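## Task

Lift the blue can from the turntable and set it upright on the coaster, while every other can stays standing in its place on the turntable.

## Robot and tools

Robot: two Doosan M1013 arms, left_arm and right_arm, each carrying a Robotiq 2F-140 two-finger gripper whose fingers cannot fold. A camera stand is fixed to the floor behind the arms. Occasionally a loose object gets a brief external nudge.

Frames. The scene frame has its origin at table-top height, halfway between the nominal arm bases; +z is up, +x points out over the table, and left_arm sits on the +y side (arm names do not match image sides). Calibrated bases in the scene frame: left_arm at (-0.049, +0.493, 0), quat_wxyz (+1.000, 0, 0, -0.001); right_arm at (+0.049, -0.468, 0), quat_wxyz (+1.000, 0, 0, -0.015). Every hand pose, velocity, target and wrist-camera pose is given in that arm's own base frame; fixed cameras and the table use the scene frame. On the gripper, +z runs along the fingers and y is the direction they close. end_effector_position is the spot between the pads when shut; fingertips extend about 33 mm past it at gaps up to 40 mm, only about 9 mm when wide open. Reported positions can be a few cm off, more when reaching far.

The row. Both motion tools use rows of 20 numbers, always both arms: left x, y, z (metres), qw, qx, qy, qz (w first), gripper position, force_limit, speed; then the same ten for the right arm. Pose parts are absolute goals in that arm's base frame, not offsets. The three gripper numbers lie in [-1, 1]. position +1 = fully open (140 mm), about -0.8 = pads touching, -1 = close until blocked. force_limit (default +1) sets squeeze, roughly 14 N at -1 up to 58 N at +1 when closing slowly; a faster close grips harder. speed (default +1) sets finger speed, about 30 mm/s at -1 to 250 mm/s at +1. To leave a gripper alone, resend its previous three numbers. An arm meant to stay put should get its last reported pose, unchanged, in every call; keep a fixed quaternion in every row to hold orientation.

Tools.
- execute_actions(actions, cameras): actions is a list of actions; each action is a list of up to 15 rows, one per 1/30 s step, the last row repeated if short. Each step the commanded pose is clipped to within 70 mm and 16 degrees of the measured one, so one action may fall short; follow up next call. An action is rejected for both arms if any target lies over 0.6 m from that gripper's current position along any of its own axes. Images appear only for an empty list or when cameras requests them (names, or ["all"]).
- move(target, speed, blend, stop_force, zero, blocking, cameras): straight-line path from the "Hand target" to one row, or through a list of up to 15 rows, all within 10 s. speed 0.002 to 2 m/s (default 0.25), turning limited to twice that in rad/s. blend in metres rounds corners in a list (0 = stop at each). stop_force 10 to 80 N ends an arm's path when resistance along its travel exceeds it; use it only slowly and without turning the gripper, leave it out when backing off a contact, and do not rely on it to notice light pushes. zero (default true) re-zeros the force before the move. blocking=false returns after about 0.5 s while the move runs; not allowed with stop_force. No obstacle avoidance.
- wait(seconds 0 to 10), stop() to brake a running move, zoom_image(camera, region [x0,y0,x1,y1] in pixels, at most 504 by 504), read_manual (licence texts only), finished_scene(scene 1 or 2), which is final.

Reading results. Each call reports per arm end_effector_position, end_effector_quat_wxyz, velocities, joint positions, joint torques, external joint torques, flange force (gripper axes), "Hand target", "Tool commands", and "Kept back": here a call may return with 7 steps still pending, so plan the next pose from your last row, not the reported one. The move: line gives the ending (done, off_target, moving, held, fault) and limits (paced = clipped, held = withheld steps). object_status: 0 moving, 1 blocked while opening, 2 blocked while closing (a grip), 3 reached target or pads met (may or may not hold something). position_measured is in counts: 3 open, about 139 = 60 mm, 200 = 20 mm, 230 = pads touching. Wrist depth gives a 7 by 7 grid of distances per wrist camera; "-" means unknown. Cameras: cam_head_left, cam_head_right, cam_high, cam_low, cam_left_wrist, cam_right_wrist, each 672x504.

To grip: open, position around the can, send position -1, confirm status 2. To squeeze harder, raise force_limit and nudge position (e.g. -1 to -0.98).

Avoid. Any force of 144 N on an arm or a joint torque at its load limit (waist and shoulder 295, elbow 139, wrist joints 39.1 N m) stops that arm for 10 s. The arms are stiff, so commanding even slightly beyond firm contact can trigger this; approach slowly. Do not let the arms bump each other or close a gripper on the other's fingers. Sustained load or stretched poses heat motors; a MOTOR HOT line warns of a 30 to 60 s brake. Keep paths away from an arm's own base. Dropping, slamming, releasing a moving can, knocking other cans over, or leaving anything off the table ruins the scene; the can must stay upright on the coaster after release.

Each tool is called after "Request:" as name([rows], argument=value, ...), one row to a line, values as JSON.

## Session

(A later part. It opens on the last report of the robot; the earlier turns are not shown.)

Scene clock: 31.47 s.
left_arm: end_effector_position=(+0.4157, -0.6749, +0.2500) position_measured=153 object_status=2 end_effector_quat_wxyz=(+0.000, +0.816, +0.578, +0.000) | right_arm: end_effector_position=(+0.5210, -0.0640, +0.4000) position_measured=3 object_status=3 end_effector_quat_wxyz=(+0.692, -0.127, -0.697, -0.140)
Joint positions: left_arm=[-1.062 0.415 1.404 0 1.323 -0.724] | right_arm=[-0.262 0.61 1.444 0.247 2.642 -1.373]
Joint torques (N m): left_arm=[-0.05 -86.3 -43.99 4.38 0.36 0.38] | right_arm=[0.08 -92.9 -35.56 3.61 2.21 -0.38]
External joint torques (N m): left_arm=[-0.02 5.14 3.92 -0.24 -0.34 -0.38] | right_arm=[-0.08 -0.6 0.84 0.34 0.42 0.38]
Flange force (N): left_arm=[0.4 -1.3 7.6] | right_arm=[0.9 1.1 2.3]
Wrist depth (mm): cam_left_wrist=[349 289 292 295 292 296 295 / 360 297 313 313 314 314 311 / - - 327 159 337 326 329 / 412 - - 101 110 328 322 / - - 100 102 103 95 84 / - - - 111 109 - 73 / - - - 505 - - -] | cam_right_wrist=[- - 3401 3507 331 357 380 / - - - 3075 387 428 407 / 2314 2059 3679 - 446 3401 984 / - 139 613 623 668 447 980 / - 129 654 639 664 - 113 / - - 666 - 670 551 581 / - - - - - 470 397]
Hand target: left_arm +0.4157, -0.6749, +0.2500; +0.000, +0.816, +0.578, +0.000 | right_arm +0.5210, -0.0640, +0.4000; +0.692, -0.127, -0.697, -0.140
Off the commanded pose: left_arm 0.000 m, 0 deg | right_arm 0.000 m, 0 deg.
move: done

Request:
wait(seconds=4.55)

Request:
move([
  [0.3997,-0.6312,0.25,0,0.816,0.578,0,-1,0,-0.3,0.521,-0.064,0.40,0.692,-0.1268,-0.697,-0.140,1,1,1],
  [0.3997,-0.5846,0.25,0,0.816,0.578,0,-1,0,-0.3,0.521,-0.064,0.40,0.692,-0.1268,-0.697,-0.140,1,1,1],
  [0.4157,-0.5409,0.25,0,0.816,0.578,0,-1,0,-0.3,0.521,-0.064,0.40,0.692,-0.1268,-0.697,-0.140,1,1,1],
  [0.4456,-0.5053,0.25,0,0.816,0.578,0,-1,0,-0.3,0.521,-0.064,0.40,0.692,-0.1268,-0.697,-0.140,1,1,1],
  [0.4859,-0.4820,0.25,0,0.816,0.578,0,-1,0,-0.3,0.521,-0.064,0.40,0.692,-0.1268,-0.697,-0.140,1,1,1],
  [0.5317,-0.4739,0.20,0,0.816,0.578,0,-1,0,-0.3,0.521,-0.064,0.40,0.692,-0.1268,-0.697,-0.140,1,1,1],
  [0.5775,-0.4820,0.15,0,0.816,0.578,0,-1,0,-0.3,0.521,-0.064,0.40,0.692,-0.1268,-0.697,-0.140,1,1,1],
  [0.6178,-0.5053,0.104,0,0.816,0.578,0,-1,0,-0.3,0.521,-0.064,0.40,0.692,-0.1268,-0.697,-0.140,1,1,1],
  [0.6477,-0.5409,0.102,0,0.816,0.578,0,-1,0,-0.3,0.521,-0.064,0.40,0.692,-0.1268,-0.697,-0.140,1,1,1],
  [0.6637,-0.5846,0.102,0,0.816,0.578,0,-1,0,-0.3,0.521,-0.064,0.40,0.692,-0.1268,-0.697,-0.140,1,1,1],
  [0.6637,-0.6312,0.102,0,0.816,0.578,0,-1,0,-0.3,0.521,-0.064,0.40,0.692,-0.1268,-0.697,-0.140,1,1,1],
], speed=[0.124,0.124,0.124,0.124,0.124,0.18,0.18,0.172,0.124,0.124,0.124], blend=[0.01,0.01,0.01,0.01,0.01,0.01,0.01,0.01,0.01,0.01,0], blocking=false, cameras=["cam_left_wrist","cam_head_right"])

Scene clock: 36.67 s.
left_arm: end_effector_position=(+0.4157, -0.6749, +0.2500) position_measured=153 object_status=2 end_effector_quat_wxyz=(+0.000, +0.816, +0.578, +0.000) | right_arm: end_effector_position=(+0.5210, -0.0640, +0.4000) position_measured=3 object_status=3 end_effector_quat_wxyz=(+0.692, -0.127, -0.697, -0.140)
Joint positions: left_arm=[-1.062 0.415 1.404 0 1.323 -0.724] | right_arm=[-0.262 0.61 1.444 0.247 2.642 -1.373]
Joint torques (N m): left_arm=[-0.04 -85.74 -44.08 4.31 0.37 0.37] | right_arm=[-0.28 -92.39 -35.25 3.6 2.26 -0.39]
External joint torques (N m): left_arm=[0.14 4.12 3.88 -0.14 -0.34 -0.37] | right_arm=[0.26 -1.22 0.53 0.36 0.37 0.39]
Flange force (N): left_arm=[1.5 -2.3 7.1] | right_arm=[1.6 1.6 2.5]
Wrist depth (mm): cam_left_wrist=[349 292 296 295 292 296 301 / 361 302 313 314 311 313 314 / 383 - 327 325 332 325 246 / 400 - - 101 109 350 343 / - - 100 103 103 95 84 / - - - 113 109 - 73 / - - - 505 - - -] | cam_right_wrist=[- - - - 334 397 375 / - 2953 - - 378 428 407 / 2704 2494 3563 - 471 485 423 / 3253 138 623 634 620 506 984 / - 121 651 645 649 - 113 / - - 664 706 - 610 583 / - - - - - 488 470]
Hand target: left_arm +0.4157, -0.6749, +0.2500; +0.000, +0.816, +0.578, +0.000 | right_arm +0.5210, -0.0640, +0.4000; +0.692, -0.127, -0.697, -0.140
Tool commands: left_gripper/position=-1.0 left_gripper/force_limit=+0.0 left_gripper/speed=-0.3 right_gripper/position=+1.0 right_gripper/force_limit=+1.0 right_gripper/speed=+1.0
Off the commanded pose: left_arm 0.000 m, 0 deg | right_arm 0.000 m, 0 deg.
wait: 4.57 s; at rest from the start

Scene clock: 37.17 s.
left_arm: end_effector_position=(+0.4002, -0.6275, +0.2499) position_measured=153 object_status=2 end_effector_quat_wxyz=(+0.000, +0.816, +0.578, +0.000) end_effector_velocity=(-0.015, +0.122, +0.000) end_effector_angular_velocity=(-0.001, +0.000, +0.000) | right_arm: end_effector_position=(+0.5210, -0.0640, +0.4000) position_measured=3 object_status=3 end_effector_quat_wxyz=(+0.692, -0.127, -0.697, -0.140)
Joint positions: left_arm=[-1.049 0.339 1.512 0 1.291 -0.711] | right_arm=[-0.262 0.61 1.444 0.247 2.642 -1.373]
Joint velocities: left_arm=[0.065 -0.173 0.24 -0.001 -0.067 0.065] | right_arm=[within noise]
Joint torques (N m): left_arm=[0.06 -77.9 -43.64 4.32 0.12 0.49] | right_arm=[-0.03 -92.45 -34.98 3.56 2.26 -0.39]
External joint torques (N m): left_arm=[1.78 4.1 3.64 -0.1 -0.12 -0.49] | right_arm=[0.01 -1.02 0.3 0.39 0.36 0.39]
Flange force (N): left_arm=[2.3 -0.1 6.6] | right_arm=[1.6 1.5 1.6]
Wrist depth (mm): cam_left_wrist=[- 348 291 296 296 294 292 / - 371 303 313 311 311 312 / - - 328 322 332 331 331 / 411 - 135 101 113 300 347 / - - 100 102 103 95 88 / - - - 112 109 - 73 / - - - - - - -] | cam_right_wrist=[2771 3161 3804 3563 326 4401 407 / 2878 3350 4081 - 380 5344 439 / 2672 2841 3563 - 486 3938 472 / - 130 620 632 618 536 972 / - 120 638 638 708 - 113 / - - 662 701 - 605 583 / - - - - 523 443 468]
Hand target: left_arm +0.3997, -0.6191, +0.2499; +0.000, +0.816, +0.578, +0.000 | right_arm +0.5210, -0.0640, +0.4000; +0.692, -0.127, -0.697, -0.140
Tool commands: left_gripper/position=-1.0 left_gripper/force_limit=+0.0 left_gripper/speed=-0.3 right_gripper/position=+1.0 right_gripper/force_limit=+1.0 right_gripper/speed=+1.0
Off the commanded pose: left_arm 0.302 m, 0 deg | right_arm 0.000 m, 0 deg.
move: running; path passed 1 of 11 targets
camera_calibration:
cam_left_wrist: T_world_to_cam=[[0.952189, -0.304175, 0.0285132, -0.573386], [-0.295657, -0.893952, 0.336803, -0.519791], [-0.0769578, -0.329131, -0.941143, 0.203572], [0, 0, 0, 1]] pos_world=[0.407959, -0.572076, 0.383006]
Images, in order (width x height): cam_head_right 672x504, cam_left_wrist 672x504.

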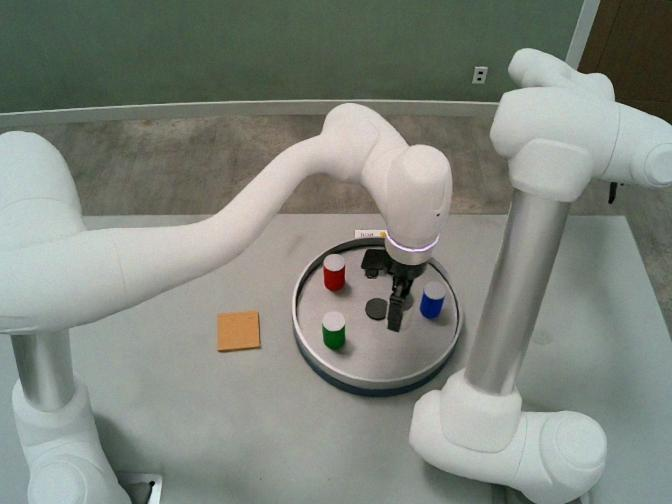

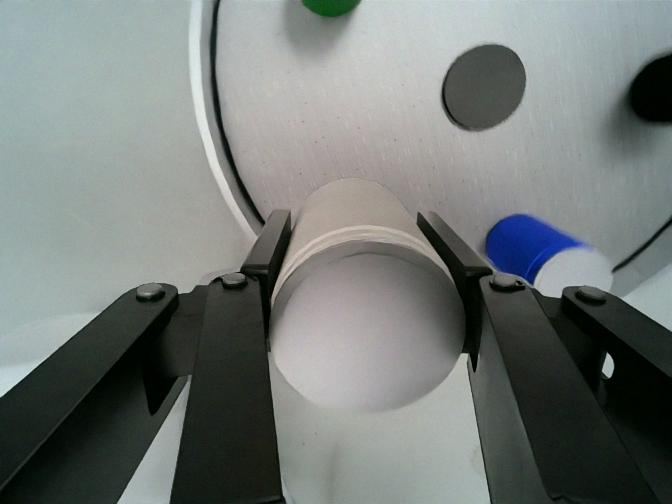

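Request:
wait(seconds=2.35)

Request:
move([
  [0.6637,-0.5846,0.102,0,0.816,0.578,0,1,0,0,0.521,-0.064,0.40,0.692,-0.1268,-0.697,-0.140,1,1,1],
  [0.6637,-0.6312,0.102,0,0.816,0.578,0,1,0,0,0.521,-0.064,0.40,0.692,-0.1268,-0.697,-0.140,1,1,1],
  [0.6477,-0.6749,0.15,0,0.816,0.578,0,1,0,0,0.521,-0.064,0.40,0.692,-0.1268,-0.697,-0.140,1,1,1],
  [0.63,-0.70,0.22,0,0.816,0.578,0,1,0,0,0.521,-0.064,0.40,0.692,-0.1268,-0.697,-0.140,1,1,1],
], speed=[0.124,0.124,0.18,0.25], blend=[0.01,0.01,0.02,0], cameras=["all"])

Scene clock: 39.87 s.
left_arm: end_effector_position=(+0.6243, -0.5129, +0.1037) position_measured=153 object_status=2 end_effector_quat_wxyz=(+0.000, +0.816, +0.578, +0.000) end_effector_velocity=(+0.082, -0.097, -0.008) end_effector_angular_velocity=(-0.003, -0.002, -0.003) | right_arm: end_effector_position=(+0.5210, -0.0640, +0.4000) position_measured=3 object_status=3 end_effector_quat_wxyz=(+0.692, -0.127, -0.697, -0.140)
Joint positions: left_arm=[-0.73 0.522 1.52 0 1.099 -0.392] | right_arm=[-0.262 0.61 1.444 0.247 2.642 -1.373]
Joint velocities: left_arm=[-0.021 0.184 -0.282 0 0.095 -0.017] | right_arm=[within noise]
Joint torques (N m): left_arm=[-2.23 -98.26 -41.56 3.98 0.83 0.56] | right_arm=[-0.25 -92.66 -35.12 3.61 2.29 -0.32]
External joint torques (N m): left_arm=[-0.08 7.91 3.54 -0.11 -0.81 -0.56] | right_arm=[0.22 -0.76 0.44 0.34 0.33 0.32]
Flange force (N): left_arm=[-1.6 1.9 9.9] | right_arm=[1.2 1.5 1.7]
Wrist depth (mm): cam_left_wrist=[155 162 135 145 213 212 212 / 170 171 172 172 172 222 221 / 182 182 182 179 183 177 235 / 193 192 189 101 110 193 187 / - - 87 105 103 95 89 / - - - 113 110 - 73 / - - - 242 243 - -] | cam_right_wrist=[- - 2953 - 332 316 4775 / - - - - 385 - 4316 / 2915 2158 3453 3804 467 4581 4081 / - 138 627 627 607 4081 1049 / - 129 645 638 - - 113 / - - 670 674 - 574 583 / - 545 - - - 449 471]
Hand target: left_arm +0.6298, -0.5197, +0.1032; +0.000, +0.816, +0.578, +0.000 | right_arm +0.5210, -0.0640, +0.4000; +0.692, -0.127, -0.697, -0.140
Tool commands: left_gripper/position=-1.0 left_gripper/force_limit=+0.0 left_gripper/speed=-0.3 right_gripper/position=+1.0 right_gripper/force_limit=+1.0 right_gripper/speed=+1.0
Off the commanded pose: left_arm 0.125 m, 0 deg | right_arm 0.000 m, 0 deg.
earlier move: running; path passed 8 of 11 targets
wait: 2.37 s; no rest

Scene clock: 41.83 s.
left_arm: end_effector_position=(+0.6300, -0.7000, +0.2200) position_measured=3 object_status=3 end_effector_quat_wxyz=(+0.000, +0.816, +0.578, +0.000) | right_arm: end_effector_position=(+0.5210, -0.0640, +0.4000) position_measured=3 object_status=3 end_effector_quat_wxyz=(+0.692, -0.127, -0.697, -0.140)
Joint positions: left_arm=[-0.875 0.677 1.043 0 1.421 -0.536] | right_arm=[-0.262 0.61 1.444 0.247 2.642 -1.373]
Joint torques (N m): left_arm=[-0.86 -109.08 -43.3 4.34 0.34 0.45] | right_arm=[-0.08 -92.31 -35.41 3.57 2.33 -0.43]
External joint torques (N m): left_arm=[0.91 3.75 2.23 -0.08 -0.32 -0.45] | right_arm=[0.12 -1.22 0.7 0.38 0.3 0.43]
Flange force (N): left_arm=[0.7 -0.2 4.5] | right_arm=[1.4 1.5 3.0]
Wrist depth (mm): cam_left_wrist=[266 266 267 269 264 310 324 / 282 275 282 282 279 - 341 / 299 299 300 305 297 353 349 / 310 141 229 315 317 370 377 / - 294 341 340 408 405 115 / - 331 432 434 - - - / 460 469 479 471 - - -] | cam_right_wrist=[- 2993 - - 357 356 - / - - - - 386 - - / 3033 2290 2878 1570 448 - 1069 / - 139 625 639 3620 3679 1039 / - 113 647 625 - - 113 / - - 704 - - 586 580 / - - - - 543 486 485]
Hand target: left_arm +0.6300, -0.7000, +0.2200; +0.000, +0.816, +0.578, +0.000 | right_arm +0.5210, -0.0640, +0.4000; +0.692, -0.127, -0.697, -0.140
Off the commanded pose: left_arm 0.000 m, 0 deg | right_arm 0.000 m, 0 deg.
earlier move: replaced; path passed 8 of 11 targets
move: done
camera_calibration:
cam_left_wrist: T_world_to_cam=[[0.952206, -0.304105, 0.0286884, -0.813489], [-0.295628, -0.893865, 0.33706, -0.50649], [-0.0768581, -0.329432, -0.941046, 0.168908], [0, 0, 0, 1]] pos_world=[0.637859, -0.644476, 0.353006]
cam_right_wrist: T_world_to_cam=[[0.350652, 0.9365, 0.00329689, -0.112325], [0.310452, -0.112919, -0.943858, 0.213132], [-0.883551, 0.33199, -0.330334, 0.758175], [0, 0, 0, 1]] pos_world=[0.643105, -0.122447, 0.451988]

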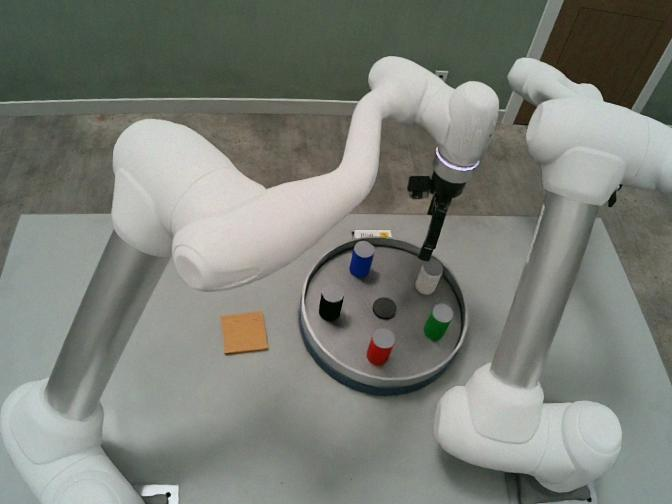

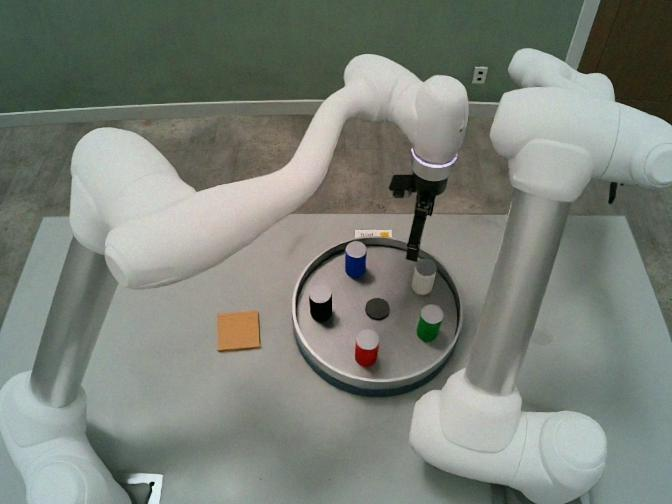

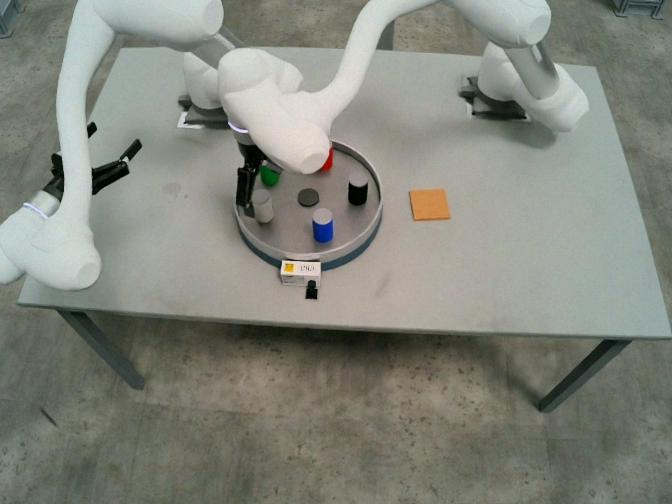

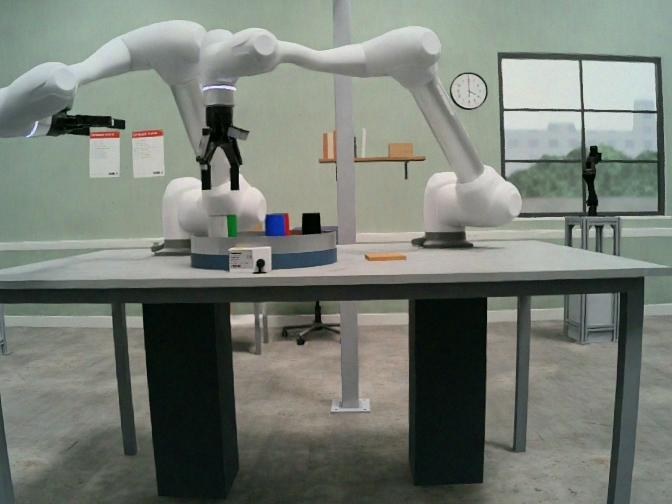

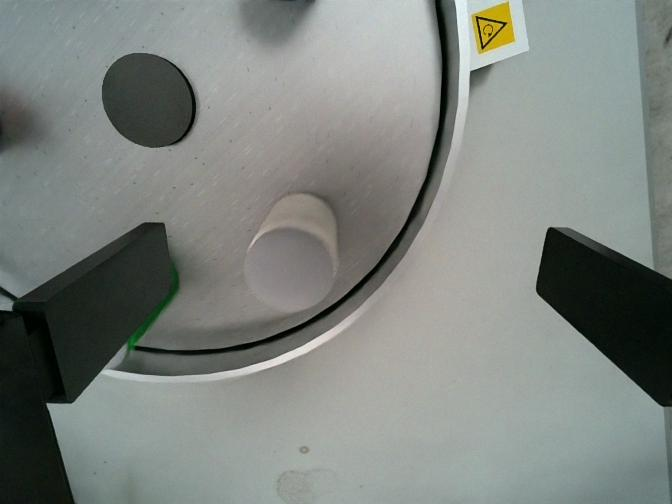

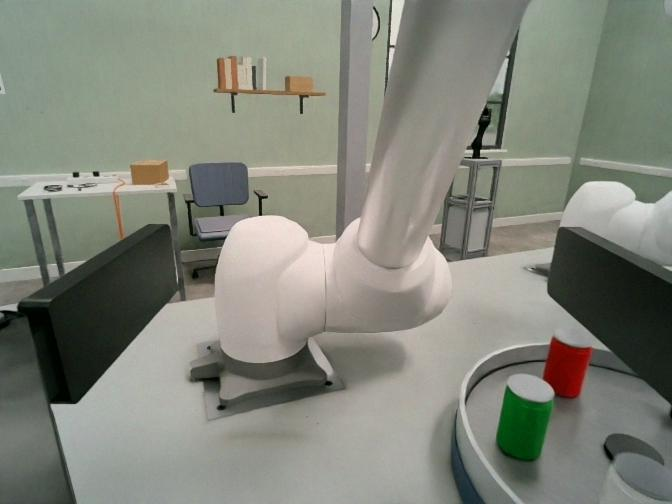

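Request:
move(target=[0.4157,-0.6749,0.22,0,0.816,0.578,0,1,0,0,0.521,-0.064,0.40,0.692,-0.1268,-0.697,-0.140,1,1,1], speed=0.3)

Request:
wait(seconds=0.4)

Request:
move([
  [0.3997,-0.6312,0.22,0,0.816,0.578,0,1,0,0,0.521,-0.064,0.40,0.692,-0.1268,-0.697,-0.140,1,1,1],
  [0.3997,-0.5846,0.22,0,0.816,0.578,0,1,0,0,0.521,-0.064,0.40,0.692,-0.1268,-0.697,-0.140,1,1,1],
  [0.4157,-0.5409,0.22,0,0.816,0.578,0,1,0,0,0.521,-0.064,0.40,0.692,-0.1268,-0.697,-0.140,1,1,1],
  [0.4456,-0.5053,0.22,0,0.816,0.578,0,1,0,0,0.521,-0.064,0.40,0.692,-0.1268,-0.697,-0.140,1,1,1],
  [0.4859,-0.4820,0.18,0,0.816,0.578,0,1,0,0,0.521,-0.064,0.40,0.692,-0.1268,-0.697,-0.140,1,1,1],
  [0.5317,-0.4739,0.14,0,0.816,0.578,0,1,0,0,0.521,-0.064,0.40,0.692,-0.1268,-0.697,-0.140,1,1,1],
  [0.5775,-0.4820,0.10,0,0.816,0.578,0,1,0,0,0.521,-0.064,0.40,0.692,-0.1268,-0.697,-0.140,1,1,1],
  [0.6178,-0.5053,0.10,0,0.816,0.578,0,1,0,0,0.521,-0.064,0.40,0.692,-0.1268,-0.697,-0.140,1,1,1],
  [0.6477,-0.5409,0.10,0,0.816,0.578,0,1,0,0,0.521,-0.064,0.40,0.692,-0.1268,-0.697,-0.140,1,1,1],
  [0.6637,-0.5846,0.18,0,0.816,0.578,0,1,0,0,0.521,-0.064,0.40,0.692,-0.1268,-0.697,-0.140,1,1,1],
], speed=[0.124,0.124,0.124,0.124,0.16,0.16,0.16,0.124,0.124,0.2], blend=[0.01,0.01,0.01,0.01,0.01,0.01,0.01,0.01,0.01,0], blocking=false, cameras=["cam_left_wrist","cam_head_right"])

Scene clock: 43.57 s.
left_arm: end_effector_position=(+0.4157, -0.6749, +0.2200) position_measured=3 object_status=3 end_effector_quat_wxyz=(+0.000, +0.816, +0.578, +0.000) | right_arm: end_effector_position=(+0.5210, -0.0640, +0.4000) position_measured=3 object_status=3 end_effector_quat_wxyz=(+0.692, -0.127, -0.697, -0.140)
Joint positions: left_arm=[-1.062 0.428 1.44 0 1.273 -0.724] | right_arm=[-0.262 0.61 1.444 0.247 2.642 -1.373]
Joint torques (N m): left_arm=[-1.37 -86.19 -42.38 4.26 0.41 0.3] | right_arm=[-0.03 -92.62 -35.24 3.64 2.16 -0.44]
External joint torques (N m): left_arm=[1.37 4.05 2.72 -0.16 -0.39 -0.3] | right_arm=[-0.18 -0.77 0.57 0.31 0.47 0.44]
Flange force (N): left_arm=[1.2 0.7 5.7] | right_arm=[1.4 1.1 1.8]
Wrist depth (mm): cam_left_wrist=[- 265 267 269 266 267 270 / - 278 282 282 286 284 286 / - 364 297 216 300 295 222 / - 131 314 320 323 315 223 / - 113 436 319 331 408 115 / 207 299 429 - - 429 - / 192 216 443 473 - 472 -] | cam_right_wrist=[2704 - - - 346 384 369 / - - - 1496 368 416 401 / 2953 2413 2388 - 482 518 976 / 2610 138 618 639 2878 528 405 / - 113 645 634 857 901 113 / - - 676 662 649 573 576 / - - - 563 524 486 392]
Hand target: left_arm +0.4157, -0.6749, +0.2200; +0.000, +0.816, +0.578, +0.000 | right_arm +0.5210, -0.0640, +0.4000; +0.692, -0.127, -0.697, -0.140
Off the commanded pose: left_arm 0.000 m, 0 deg | right_arm 0.000 m, 0 deg.
move: done

Scene clock: 43.97 s.
left_arm: end_effector_position=(+0.4157, -0.6749, +0.2200) position_measured=3 object_status=3 end_effector_quat_wxyz=(+0.000, +0.816, +0.578, +0.000) | right_arm: end_effector_position=(+0.5210, -0.0640, +0.4000) position_measured=3 object_status=3 end_effector_quat_wxyz=(+0.692, -0.127, -0.697, -0.140)
Joint positions: left_arm=[-1.062 0.428 1.44 0 1.273 -0.724] | right_arm=[-0.262 0.61 1.444 0.247 2.642 -1.373]
Joint torques (N m): left_arm=[0.39 -85.88 -42.58 4.26 0.35 0.39] | right_arm=[-0.61 -92.51 -35.24 3.57 2.33 -0.36]
External joint torques (N m): left_arm=[-0.27 3.47 2.83 -0.13 -0.33 -0.39] | right_arm=[0.68 -1.36 0.44 0.4 0.31 0.36]
Flange force (N): left_arm=[0.2 -1.6 5.5] | right_arm=[1.7 2.1 2.6]
Wrist depth (mm): cam_left_wrist=[- 264 268 270 263 267 266 / 333 288 200 282 288 282 285 / 356 356 300 302 302 288 298 / 369 141 301 321 318 231 298 / - 114 - 313 330 303 115 / 206 249 425 442 425 - - / 192 216 452 - - 484 -] | cam_right_wrist=[3870 3401 - 4676 334 390 373 / 2953 2953 - - 372 419 398 / 3401 2641 3161 4401 483 477 426 / - 139 615 630 603 527 976 / - 114 658 638 676 - 113 / - - 660 713 - 597 577 / - - - - - 446 472]
Hand target: left_arm +0.4157, -0.6749, +0.2200; +0.000, +0.816, +0.578, +0.000 | right_arm +0.5210, -0.0640, +0.4000; +0.692, -0.127, -0.697, -0.140
Tool commands: left_gripper/position=+1.0 left_gripper/force_limit=+0.0 left_gripper/speed=+0.0 right_gripper/position=+1.0 right_gripper/force_limit=+1.0 right_gripper/speed=+1.0
Off the commanded pose: left_arm 0.000 m, 0 deg | right_arm 0.000 m, 0 deg.
wait: 0.40 s; at rest by 0.17 s

Scene clock: 44.47 s.
left_arm: end_effector_position=(+0.4002, -0.6275, +0.2199) position_measured=3 object_status=3 end_effector_quat_wxyz=(+0.000, +0.816, +0.578, +0.000) end_effector_velocity=(-0.014, +0.123, +0.000) end_effector_angular_velocity=(-0.001, -0.001, +0.001) | right_arm: end_effector_position=(+0.5210, -0.0640, +0.4000) position_measured=3 object_status=3 end_effector_quat_wxyz=(+0.692, -0.127, -0.697, -0.140)
Joint positions: left_arm=[-1.049 0.354 1.548 0 1.24 -0.711] | right_arm=[-0.262 0.61 1.444 0.247 2.642 -1.373]
Joint velocities: left_arm=[0.066 -0.172 0.241 0.001 -0.07 0.065] | right_arm=[within noise]
Joint torques (N m): left_arm=[-1.23 -81.94 -42.87 4.25 0.57 0.35] | right_arm=[-0.34 -92.56 -35.02 3.54 2.25 -0.43]
External joint torques (N m): left_arm=[2.9 7.13 3.45 -0.1 -0.57 -0.35] | right_arm=[0.33 -1.05 0.29 0.42 0.38 0.42]
Flange force (N): left_arm=[0.7 4.7 8.7] | right_arm=[1.7 2.0 1.7]
Wrist depth (mm): cam_left_wrist=[- 240 261 266 269 267 269 / - 324 277 282 285 279 282 / - - 297 304 301 302 296 / - 131 319 325 315 313 317 / - 115 - 320 342 - 115 / 207 249 - - 414 - - / 201 221 455 - - 495 -] | cam_right_wrist=[- 3301 3507 1581 335 454 407 / 2672 2915 3620 - 379 4676 432 / 2915 2704 3401 - 2771 573 455 / 3075 130 630 634 613 553 438 / - 114 658 636 670 - 113 / - - 658 - - 580 580 / - 521 - - 502 484 484]
Hand target: left_arm +0.3997, -0.6190, +0.2199; +0.000, +0.816, +0.578, +0.000 | right_arm +0.5210, -0.0640, +0.4000; +0.692, -0.127, -0.697, -0.140
Tool commands: left_gripper/position=+1.0 left_gripper/force_limit=+0.0 left_gripper/speed=+0.0 right_gripper/position=+1.0 right_gripper/force_limit=+1.0 right_gripper/speed=+1.0
Off the commanded pose: left_arm 0.270 m, 0 deg | right_arm 0.000 m, 0 deg.
move: running; path passed 1 of 10 targets
camera_calibration:
cam_left_wrist: T_world_to_cam=[[0.952189, -0.304175, 0.0285132, -0.572531], [-0.295657, -0.893952, 0.336803, -0.509687], [-0.0769578, -0.329131, -0.941143, 0.175337], [0, 0, 0, 1]] pos_world=[0.407959, -0.572076, 0.353006]
Images, in order (width x height): cam_head_right 672x504, cam_left_wrist 672x504.

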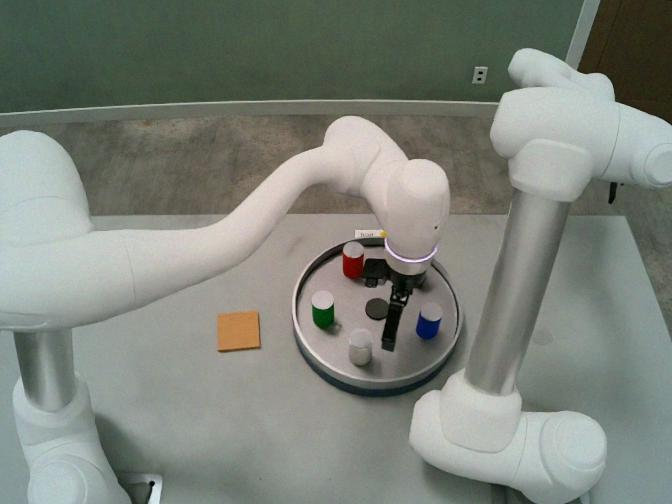

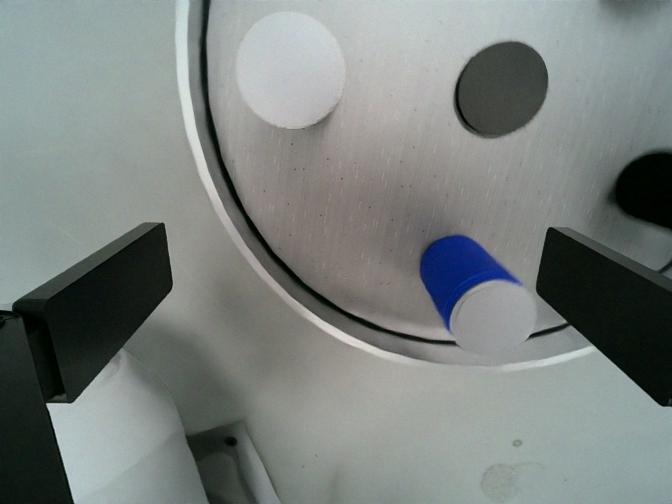

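Request:
move(target=[0.4157,-0.6749,0.22,0,0.816,0.578,0,1,0,0,0.521,-0.064,0.40,0.692,-0.1268,-0.697,-0.140,1,1,1], speed=0.1)

Scene clock: 45.80 s.
left_arm: end_effector_position=(+0.4157, -0.6749, +0.2200) position_measured=3 object_status=3 end_effector_quat_wxyz=(+0.000, +0.816, +0.578, +0.000) | right_arm: end_effector_position=(+0.5210, -0.0640, +0.4000) position_measured=3 object_status=3 end_effector_quat_wxyz=(+0.692, -0.127, -0.697, -0.140)
Joint positions: left_arm=[-1.062 0.428 1.44 0 1.273 -0.724] | right_arm=[-0.262 0.61 1.444 0.247 2.642 -1.373]
Joint torques (N m): left_arm=[-0.08 -86.29 -43.42 4.25 0.38 0.38] | right_arm=[-0.35 -92.65 -35.42 3.64 2.31 -0.42]
External joint torques (N m): left_arm=[-0.01 4.07 3.75 -0.15 -0.36 -0.38] | right_arm=[0.2 -0.76 0.71 0.32 0.32 0.42]
Flange force (N): left_arm=[1.2 -2.3 6.9] | right_arm=[1.0 1.5 2.4]
Wrist depth (mm): cam_left_wrist=[- 268 192 268 266 267 270 / 335 286 283 283 283 283 263 / - 348 296 302 299 298 303 / - 141 304 318 238 225 310 / - 115 403 298 302 298 115 / 207 237 - - - 432 - / 192 215 451 471 481 - -] | cam_right_wrist=[2841 3301 3117 3206 339 393 366 / 3161 2993 3741 3563 386 415 404 / 3350 2580 3453 - 438 474 967 / - 138 634 618 627 517 989 / - 113 636 649 793 - 113 / - - 713 695 682 583 581 / - - 511 - - 483 487]
Hand target: left_arm +0.4157, -0.6749, +0.2200; +0.000, +0.816, +0.578, +0.000 | right_arm +0.5210, -0.0640, +0.4000; +0.692, -0.127, -0.697, -0.140
Off the commanded pose: left_arm 0.000 m, 0 deg | right_arm 0.000 m, 0 deg.
earlier move: replaced; path passed 1 of 10 targets
move: done

Request:
wait(seconds=5.25)

Request:
move([
  [0.3997,-0.6312,0.22,0,0.816,0.578,0,1,0,0,0.521,-0.064,0.40,0.692,-0.1268,-0.697,-0.140,1,1,1],
  [0.3997,-0.5846,0.22,0,0.816,0.578,0,1,0,0,0.521,-0.064,0.40,0.692,-0.1268,-0.697,-0.140,1,1,1],
  [0.4157,-0.5409,0.22,0,0.816,0.578,0,1,0,0,0.521,-0.064,0.40,0.692,-0.1268,-0.697,-0.140,1,1,1],
  [0.4456,-0.5053,0.22,0,0.816,0.578,0,1,0,0,0.521,-0.064,0.40,0.692,-0.1268,-0.697,-0.140,1,1,1],
  [0.4859,-0.4820,0.18,0,0.816,0.578,0,1,0,0,0.521,-0.064,0.40,0.692,-0.1268,-0.697,-0.140,1,1,1],
  [0.5317,-0.4739,0.14,0,0.816,0.578,0,1,0,0,0.521,-0.064,0.40,0.692,-0.1268,-0.697,-0.140,1,1,1],
  [0.5775,-0.4820,0.10,0,0.816,0.578,0,1,0,0,0.521,-0.064,0.40,0.692,-0.1268,-0.697,-0.140,1,1,1],
  [0.6178,-0.5053,0.10,0,0.816,0.578,0,1,0,0,0.521,-0.064,0.40,0.692,-0.1268,-0.697,-0.140,1,1,1],
  [0.6477,-0.5409,0.10,0,0.816,0.578,0,1,0,0,0.521,-0.064,0.40,0.692,-0.1268,-0.697,-0.140,1,1,1],
  [0.6637,-0.5846,0.18,0,0.816,0.578,0,1,0,0,0.521,-0.064,0.40,0.692,-0.1268,-0.697,-0.140,1,1,1],
], speed=[0.124,0.124,0.124,0.124,0.16,0.16,0.16,0.124,0.124,0.2], blend=[0.01,0.01,0.01,0.01,0.01,0.01,0.01,0.01,0.01,0], blocking=false, cameras=["cam_left_wrist"])

Scene clock: 51.60 s.
left_arm: end_effector_position=(+0.4157, -0.6749, +0.2200) position_measured=3 object_status=3 end_effector_quat_wxyz=(+0.000, +0.816, +0.578, +0.000) | right_arm: end_effector_position=(+0.5210, -0.0640, +0.4000) position_measured=3 object_status=3 end_effector_quat_wxyz=(+0.692, -0.127, -0.697, -0.140)
Joint positions: left_arm=[-1.062 0.428 1.44 0 1.273 -0.724] | right_arm=[-0.262 0.61 1.444 0.247 2.642 -1.373]
Joint torques (N m): left_arm=[-0.09 -85.57 -42.7 4.2 0.38 0.39] | right_arm=[0.01 -92.26 -35.31 3.57 2.14 -0.37]
External joint torques (N m): left_arm=[0.15 3.35 3.01 -0.09 -0.36 -0.39] | right_arm=[-0.13 -1.32 0.57 0.39 0.48 0.37]
Flange force (N): left_arm=[1.0 -1.8 5.7] | right_arm=[1.8 1.1 2.6]
Wrist depth (mm): cam_left_wrist=[- 268 267 272 266 267 268 / 330 281 284 283 286 287 286 / 352 344 297 298 300 299 243 / 373 142 306 314 318 313 226 / - 132 - 307 329 313 115 / 207 248 - - 447 - - / 192 216 453 - - 471 -] | cam_right_wrist=[- - 3350 6413 338 402 372 / 2737 - - - 386 428 402 / 2466 3161 3206 - 3301 517 429 / 3206 138 630 649 3206 537 388 / - 129 649 654 804 877 113 / - 722 652 - 713 554 581 / - 531 - - - 488 392]
Hand target: left_arm +0.4157, -0.6749, +0.2200; +0.000, +0.816, +0.578, +0.000 | right_arm +0.5210, -0.0640, +0.4000; +0.692, -0.127, -0.697, -0.140
Tool commands: left_gripper/position=+1.0 left_gripper/force_limit=+0.0 left_gripper/speed=+0.0 right_gripper/position=+1.0 right_gripper/force_limit=+1.0 right_gripper/speed=+1.0
Off the commanded pose: left_arm 0.000 m, 0 deg | right_arm 0.000 m, 0 deg.
wait: 5.27 s; at rest from the start

Scene clock: 52.10 s.
left_arm: end_effector_position=(+0.4001, -0.6267, +0.2199) position_measured=3 object_status=3 end_effector_quat_wxyz=(+0.000, +0.816, +0.578, +0.000) end_effector_velocity=(-0.012, +0.125, +0.000) end_effector_angular_velocity=(+0.000, +0.000, +0.001) | right_arm: end_effector_position=(+0.5210, -0.0640, +0.4000) position_measured=3 object_status=3 end_effector_quat_wxyz=(+0.692, -0.127, -0.697, -0.140)
Joint positions: left_arm=[-1.049 0.353 1.549 0 1.24 -0.711] | right_arm=[-0.262 0.61 1.444 0.247 2.642 -1.373]
Joint velocities: left_arm=[0.069 -0.17 0.24 0 -0.07 0.068] | right_arm=[within noise]
Joint torques (N m): left_arm=[1.68 -80.3 -42.48 4.25 0.52 -0.22] | right_arm=[-0.28 -92.66 -35.18 3.57 2.26 -0.39]
External joint torques (N m): left_arm=[0.16 5.43 3.22 -0.11 -0.5 0.22] | right_arm=[0.31 -1.16 0.39 0.4 0.37 0.39]
Flange force (N): left_arm=[-0.3 1.2 7.4] | right_arm=[1.7 1.8 2.1]
Wrist depth (mm): cam_left_wrist=[- - 272 269 264 266 270 / 337 - 279 284 284 281 284 / 353 - 296 293 302 303 302 / 372 141 314 310 324 313 319 / - 113 - 332 339 337 115 / 208 240 434 - - 436 - / 201 219 455 470 - 474 -] | cam_right_wrist=[3301 3117 - - 326 334 409 / 3033 3401 - - 386 4156 432 / 2841 2363 3679 1638 464 580 468 / - 138 617 607 - 558 437 / - 120 645 643 - - 113 / - - 670 691 - 570 583 / - - - - - 445 489]
Hand target: left_arm +0.3997, -0.6190, +0.2199; +0.000, +0.816, +0.578, +0.000 | right_arm +0.5210, -0.0640, +0.4000; +0.692, -0.127, -0.697, -0.140
Tool commands: left_gripper/position=+1.0 left_gripper/force_limit=+0.0 left_gripper/speed=+0.0 right_gripper/position=+1.0 right_gripper/force_limit=+1.0 right_gripper/speed=+1.0
Off the commanded pose: left_arm 0.270 m, 0 deg | right_arm 0.000 m, 0 deg.
move: running; path passed 1 of 10 targets
camera_calibration:
cam_left_wrist: T_world_to_cam=[[0.952189, -0.304175, 0.0285132, -0.572287], [-0.295657, -0.893952, 0.336803, -0.508971], [-0.0769578, -0.329131, -0.941143, 0.175601], [0, 0, 0, 1]] pos_world=[0.407959, -0.571276, 0.353006]
Images, in order (width x height): cam_left_wrist 672x504.

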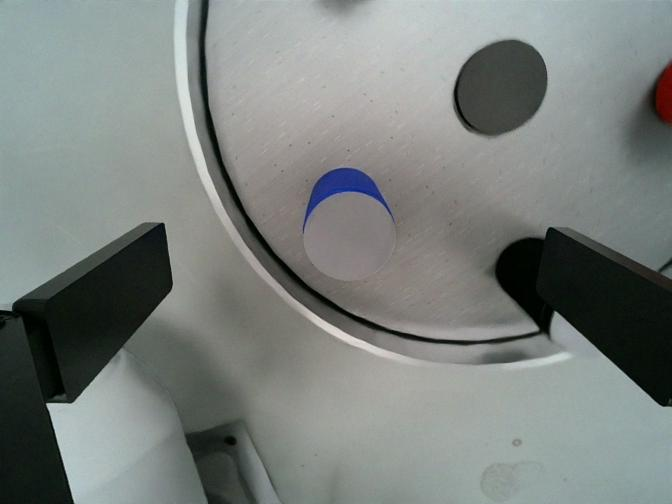

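Request:
wait(seconds=1.75)

Request:
move([
  [0.6178,-0.5053,0.10,0,0.816,0.578,0,-1,0,-0.2,0.521,-0.064,0.40,0.692,-0.1268,-0.697,-0.140,1,1,1],
  [0.6477,-0.5409,0.10,0,0.816,0.578,0,-1,0,-0.2,0.521,-0.064,0.40,0.692,-0.1268,-0.697,-0.140,1,1,1],
  [0.66,-0.58,0.115,0,0.816,0.578,0,-1,0,-0.2,0.521,-0.064,0.40,0.692,-0.1268,-0.697,-0.140,1,1,1],
  [0.64,-0.56,0.23,0,0.816,0.578,0,-1,0,-0.2,0.521,-0.064,0.40,0.692,-0.1268,-0.697,-0.140,1,1,1],
], speed=[0.124,0.124,0.124,0.2], blend=[0.01,0.01,0.015,0], cameras=["cam_left_wrist","cam_head_right","cam_head_left"])

Scene clock: 54.40 s.
left_arm: end_effector_position=(+0.5835, -0.4856, +0.1004) position_measured=3 object_status=3 end_effector_quat_wxyz=(+0.000, +0.816, +0.578, +0.000) end_effector_velocity=(+0.111, -0.058, -0.014) end_effector_angular_velocity=(+0.000, +0.001, +0.000) | right_arm: end_effector_position=(+0.5210, -0.0640, +0.4000) position_measured=3 object_status=3 end_effector_quat_wxyz=(+0.692, -0.127, -0.697, -0.140)
Joint positions: left_arm=[-0.74 0.455 1.634 0 1.053 -0.401] | right_arm=[-0.262 0.61 1.444 0.247 2.642 -1.373]
Joint velocities: left_arm=[0.043 0.184 -0.259 0 0.076 0.043] | right_arm=[within noise]
Joint torques (N m): left_arm=[-1.59 -86.61 -40.95 4.06 0.5 0.31] | right_arm=[0.07 -92.96 -35.21 3.61 2.27 -0.44]
External joint torques (N m): left_arm=[0.08 0.18 2.24 -0.08 -0.44 -0.31] | right_arm=[0.1 -0.65 0.5 0.34 0.36 0.44]
Flange force (N): left_arm=[1.5 -4.8 2.7] | right_arm=[1.2 1.6 1.6]
Wrist depth (mm): cam_left_wrist=[205 204 160 166 204 - 209 / 156 169 169 169 171 161 - / 179 179 178 176 180 180 166 / 187 141 99 109 192 190 188 / - 107 103 107 204 205 115 / 186 213 111 219 221 215 192 / 194 241 236 227 240 231 167] | cam_right_wrist=[2737 3679 - 4316 331 357 5344 / 2915 2672 3401 - 381 3870 3507 / 3350 2704 3117 515 477 - 1117 / - 138 632 634 4316 1275 1049 / - 113 639 651 - - 113 / - - 684 684 - 554 578 / - - - - - 484 397]
Hand target: left_arm +0.5903, -0.4893, +0.1000; +0.000, +0.816, +0.578, +0.000 | right_arm +0.5210, -0.0640, +0.4000; +0.692, -0.127, -0.697, -0.140
Tool commands: left_gripper/position=+1.0 left_gripper/force_limit=+0.0 left_gripper/speed=+0.0 right_gripper/position=+1.0 right_gripper/force_limit=+1.0 right_gripper/speed=+1.0
Off the commanded pose: left_arm 0.150 m, 0 deg | right_arm 0.000 m, 0 deg.
earlier move: running; path passed 7 of 10 targets
wait: 1.77 s; no rest

Scene clock: 56.27 s.
left_arm: end_effector_position=(+0.6400, -0.5600, +0.2299) position_measured=153 object_status=2 end_effector_quat_wxyz=(+0.000, +0.816, +0.578, +0.000) | right_arm: end_effector_position=(+0.5210, -0.0640, +0.4000) position_measured=3 object_status=3 end_effector_quat_wxyz=(+0.692, -0.127, -0.697, -0.140)
Joint positions: left_arm=[-0.759 0.516 1.288 0 1.337 -0.421] | right_arm=[-0.262 0.61 1.444 0.247 2.642 -1.373]
Joint torques (N m): left_arm=[0.14 -96.12 -44.71 4.35 0.33 0.43] | right_arm=[-0.26 -92.23 -35.02 3.6 2.24 -0.43]
External joint torques (N m): left_arm=[-0.08 5.7 4.53 -0.18 -0.32 -0.43] | right_arm=[0.19 -1.4 0.31 0.36 0.39 0.43]
Flange force (N): left_arm=[0.4 -2.6 8.3] | right_arm=[1.9 1.6 2.2]
Wrist depth (mm): cam_left_wrist=[275 275 276 276 - 330 1150 / 290 293 212 292 293 334 352 / 254 307 309 166 309 312 1291 / 326 - 146 103 107 322 394 / - - 107 108 108 95 88 / - - - 383 377 - 73 / - - - 401 - - -] | cam_right_wrist=[- 2993 2771 - 339 - - / 2580 3161 3453 3206 389 5611 5755 / 2771 2641 3161 2841 465 5611 1207 / - 138 622 630 595 3620 1025 / - 113 643 645 645 - 113 / - 656 682 - - 591 583 / - 550 - - 515 458 490]
Hand target: left_arm +0.6400, -0.5600, +0.2300; +0.000, +0.816, +0.578, +0.000 | right_arm +0.5210, -0.0640, +0.4000; +0.692, -0.127, -0.697, -0.140
Off the commanded pose: left_arm 0.000 m, 0 deg | right_arm 0.000 m, 0 deg.
earlier move: replaced; path passed 7 of 10 targets
move: done
camera_calibration:
cam_left_wrist: T_world_to_cam=[[0.952196, -0.304148, 0.0285702, -0.780628], [-0.295634, -0.893884, 0.337004, -0.381834], [-0.0769606, -0.32934, -0.94107, 0.225195], [0, 0, 0, 1]] pos_world=[0.647759, -0.504576, 0.362906]
Images, in order (width x height): cam_head_left 672x504, cam_head_right 672x504, cam_left_wrist 672x504.

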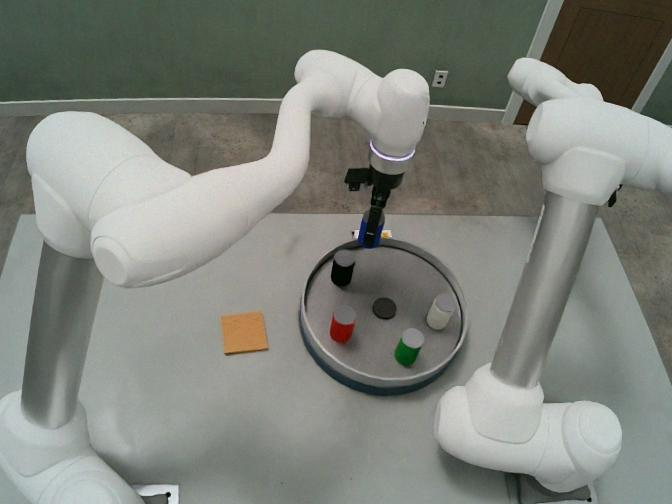

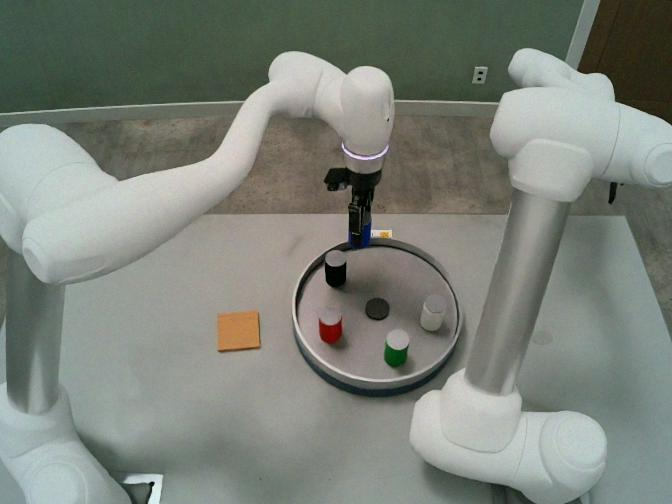

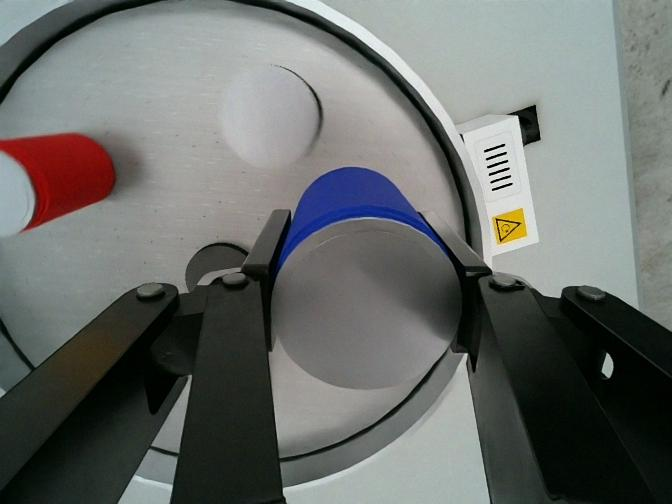

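Request:
move([
  [0.495,-0.30,0.23,0,0.816,0.578,0,-1,0,-0.2,0.521,-0.064,0.40,0.692,-0.1268,-0.697,-0.140,1,1,1],
  [0.495,-0.259,0.085,0,0.816,0.578,0,-1,0,-0.2,0.521,-0.064,0.40,0.692,-0.1268,-0.697,-0.140,1,1,1],
], speed=0.25, blend=[0.04,0], cameras=["cam_left_wrist","cam_head_right","cam_low","cam_high"])

Request:
move(target=[0.495,-0.259,0.03,0,0.816,0.578,0,-1,0,-0.2,0.521,-0.064,0.40,0.692,-0.1268,-0.697,-0.140,1,1,1], speed=0.025, stop_force=10, cameras=["cam_left_wrist","cam_head_right","cam_low","cam_high"])

Scene clock: 59.03 s.
left_arm: end_effector_position=(+0.4950, -0.2590, +0.0851) position_measured=153 object_status=2 end_effector_quat_wxyz=(+0.000, +0.816, +0.578, +0.000) | right_arm: end_effector_position=(+0.5210, -0.0640, +0.4000) position_measured=3 object_status=3 end_effector_quat_wxyz=(+0.692, -0.127, -0.697, -0.140)
Joint positions: left_arm=[-0.544 0.19 2.044 0 0.908 -0.206] | right_arm=[-0.262 0.61 1.444 0.247 2.642 -1.373]
Joint torques (N m): left_arm=[0.21 -56.54 -36.71 3.25 0.29 0.41] | right_arm=[-0.46 -92.88 -35.21 3.58 2.27 -0.47]
External joint torques (N m): left_arm=[-0.19 4.26 3.94 0.15 -0.29 -0.41] | right_arm=[0.46 -0.91 0.43 0.38 0.36 0.47]
Flange force (N): left_arm=[-0.9 -1.4 8.7] | right_arm=[1.5 2.1 1.9]
Wrist depth (mm): cam_left_wrist=[194 192 194 193 - 196 195 / 205 207 206 196 - 204 - / 221 220 205 201 209 - 223 / - 228 145 103 108 - 234 / - - 107 108 108 95 89 / - - - 114 260 - 73 / - - - 248 229 - -] | cam_right_wrist=[- 2878 3117 3301 333 354 - / 2771 3253 - - 382 3401 - / 2771 2641 3253 - 482 4581 1079 / - 130 618 641 3453 4156 1064 / - 113 643 654 - - 113 / - - 672 - - 610 576 / - 551 - - - 453 490]
Hand target: left_arm +0.4950, -0.2590, +0.0850; +0.000, +0.816, +0.578, +0.000 | right_arm +0.5210, -0.0640, +0.4000; +0.692, -0.127, -0.697, -0.140
Off the commanded pose: left_arm 0.000 m, 0 deg | right_arm 0.000 m, 0 deg.
move: done
camera_calibration:
cam_left_wrist: T_world_to_cam=[[0.952148, -0.304272, 0.028853, -0.547032], [-0.295841, -0.893806, 0.33703, -0.106699], [-0.0767599, -0.329439, -0.941052, 0.176782], [0, 0, 0, 1]] pos_world=[0.502859, -0.203576, 0.218106]
Images, in order (width x height): cam_head_right 672x504, cam_high 672x504, cam_low 672x504, cam_left_wrist 672x504.

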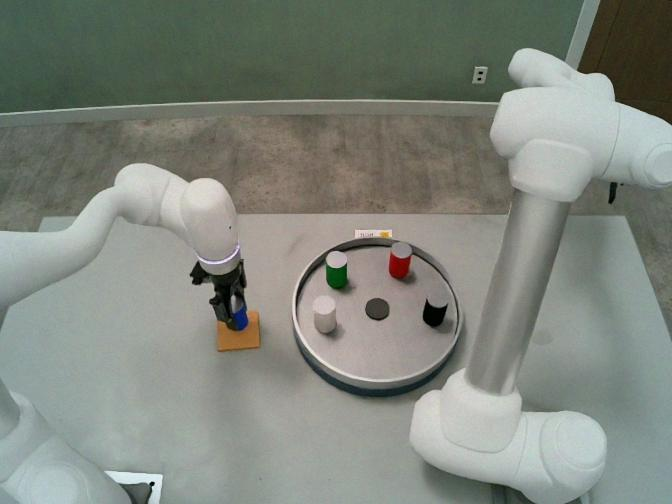

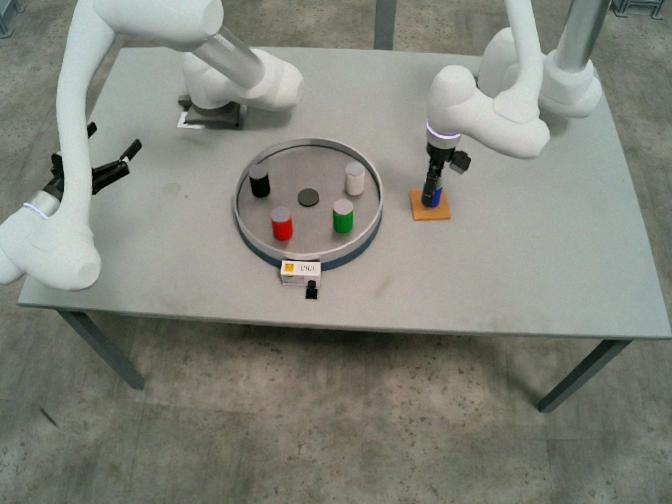

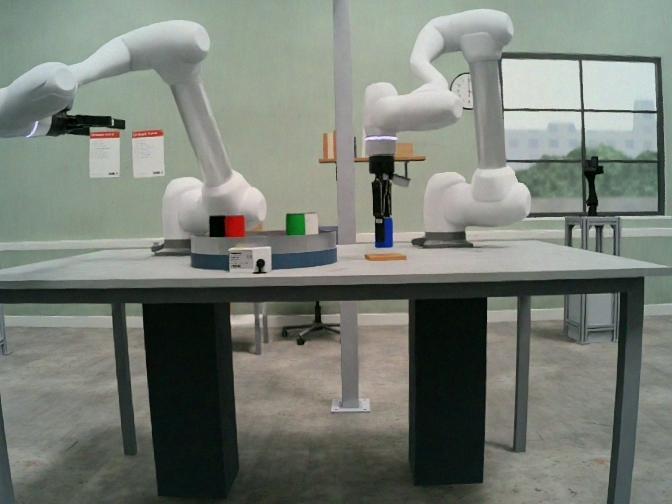

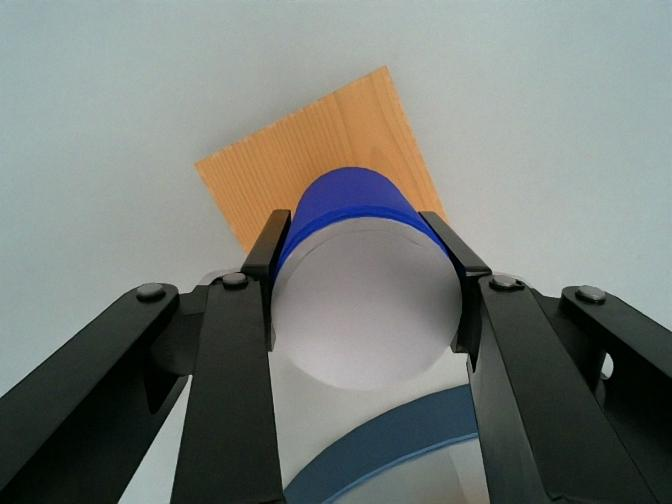

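Scene clock: 60.50 s.
left_arm: end_effector_position=(+0.4951, -0.2591, +0.0626) position_measured=153 object_status=2 end_effector_quat_wxyz=(+0.000, +0.816, +0.578, +0.000) | right_arm: end_effector_position=(+0.5210, -0.0640, +0.4000) position_measured=3 object_status=3 end_effector_quat_wxyz=(+0.692, -0.127, -0.697, -0.140)
Joint positions: left_arm=[-0.544 0.215 2.062 0 0.864 -0.206] | right_arm=[-0.262 0.61 1.444 0.247 2.642 -1.373]
Joint torques (N m): left_arm=[0.37 -44.75 -28.52 3.56 -1.32 0.43] | right_arm=[-0.42 -92.59 -35.27 3.55 2.25 -0.53]
External joint torques (N m): left_arm=[-0.28 -8.75 -3.03 -0.29 1.33 -0.43] | right_arm=[0.35 -1.01 0.51 0.41 0.38 0.53]
Flange force (N): left_arm=[-0.4 -6.3 -15.4] | right_arm=[1.6 2.1 2.1]
Wrist depth (mm): cam_left_wrist=[175 174 175 174 175 176 175 / 184 185 182 175 181 186 186 / 194 196 182 166 186 195 203 / 208 207 190 102 108 210 209 / - - 107 107 108 95 89 / - - - 238 - - 73 / - - - 251 229 - -] | cam_right_wrist=[- 3117 3161 2915 333 337 3804 / - 5611 3563 3350 377 - 4235 / 2138 2222 3453 1603 2953 - 1079 / - 139 630 625 4156 3804 1059 / - 114 638 695 636 560 113 / - - 651 - - 597 580 / - - - - - 461 486]
Hand target: left_arm +0.4951, -0.2591, +0.0626; +0.000, +0.816, +0.578, +0.000 | right_arm +0.5210, -0.0640, +0.4000; +0.692, -0.127, -0.697, -0.140
Off the commanded pose: left_arm 0.033 m, 0 deg | right_arm 0.000 m, 0 deg.
move: contact (left_arm)
camera_calibration:
cam_left_wrist: T_world_to_cam=[[0.952179, -0.304174, 0.0288491, -0.54638], [-0.295741, -0.893807, 0.337115, -0.0992168], [-0.0767563, -0.329526, -0.941021, 0.155677], [0, 0, 0, 1]] pos_world=[0.502859, -0.203576, 0.195705]
Images, in order (width x height): cam_head_right 672x504, cam_high 672x504, cam_low 672x504, cam_left_wrist 672x504.

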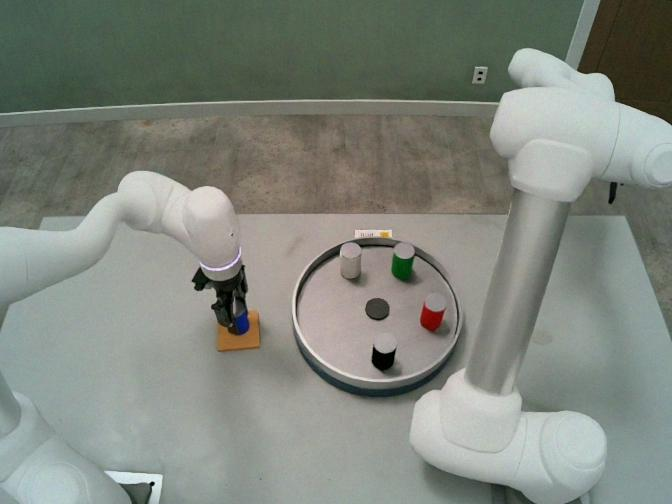

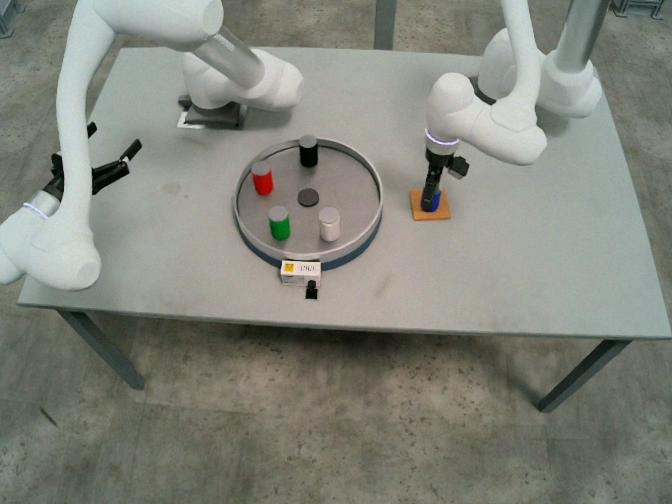

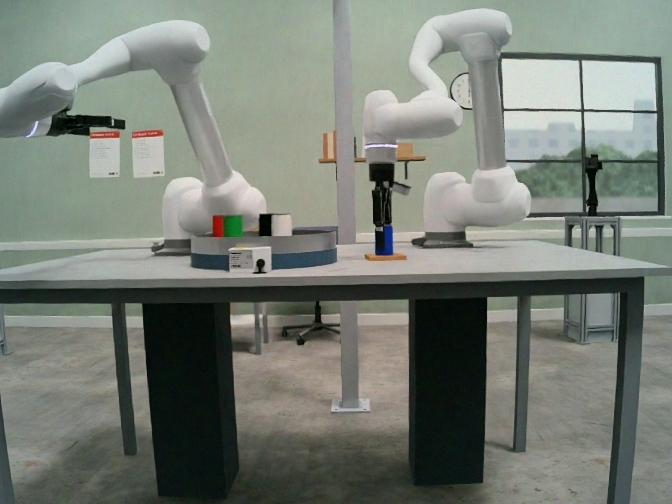

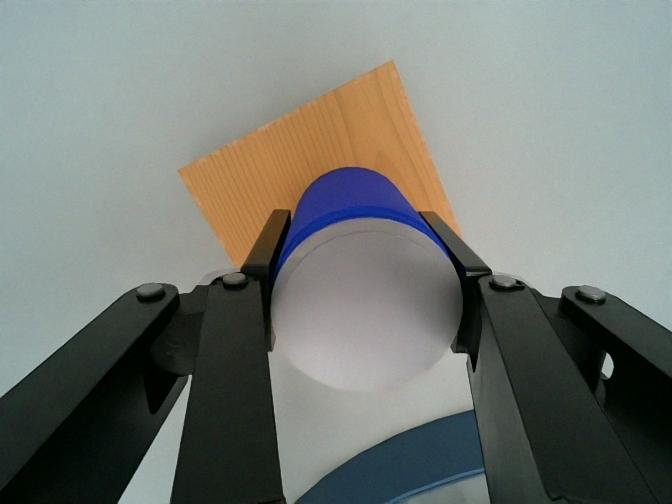

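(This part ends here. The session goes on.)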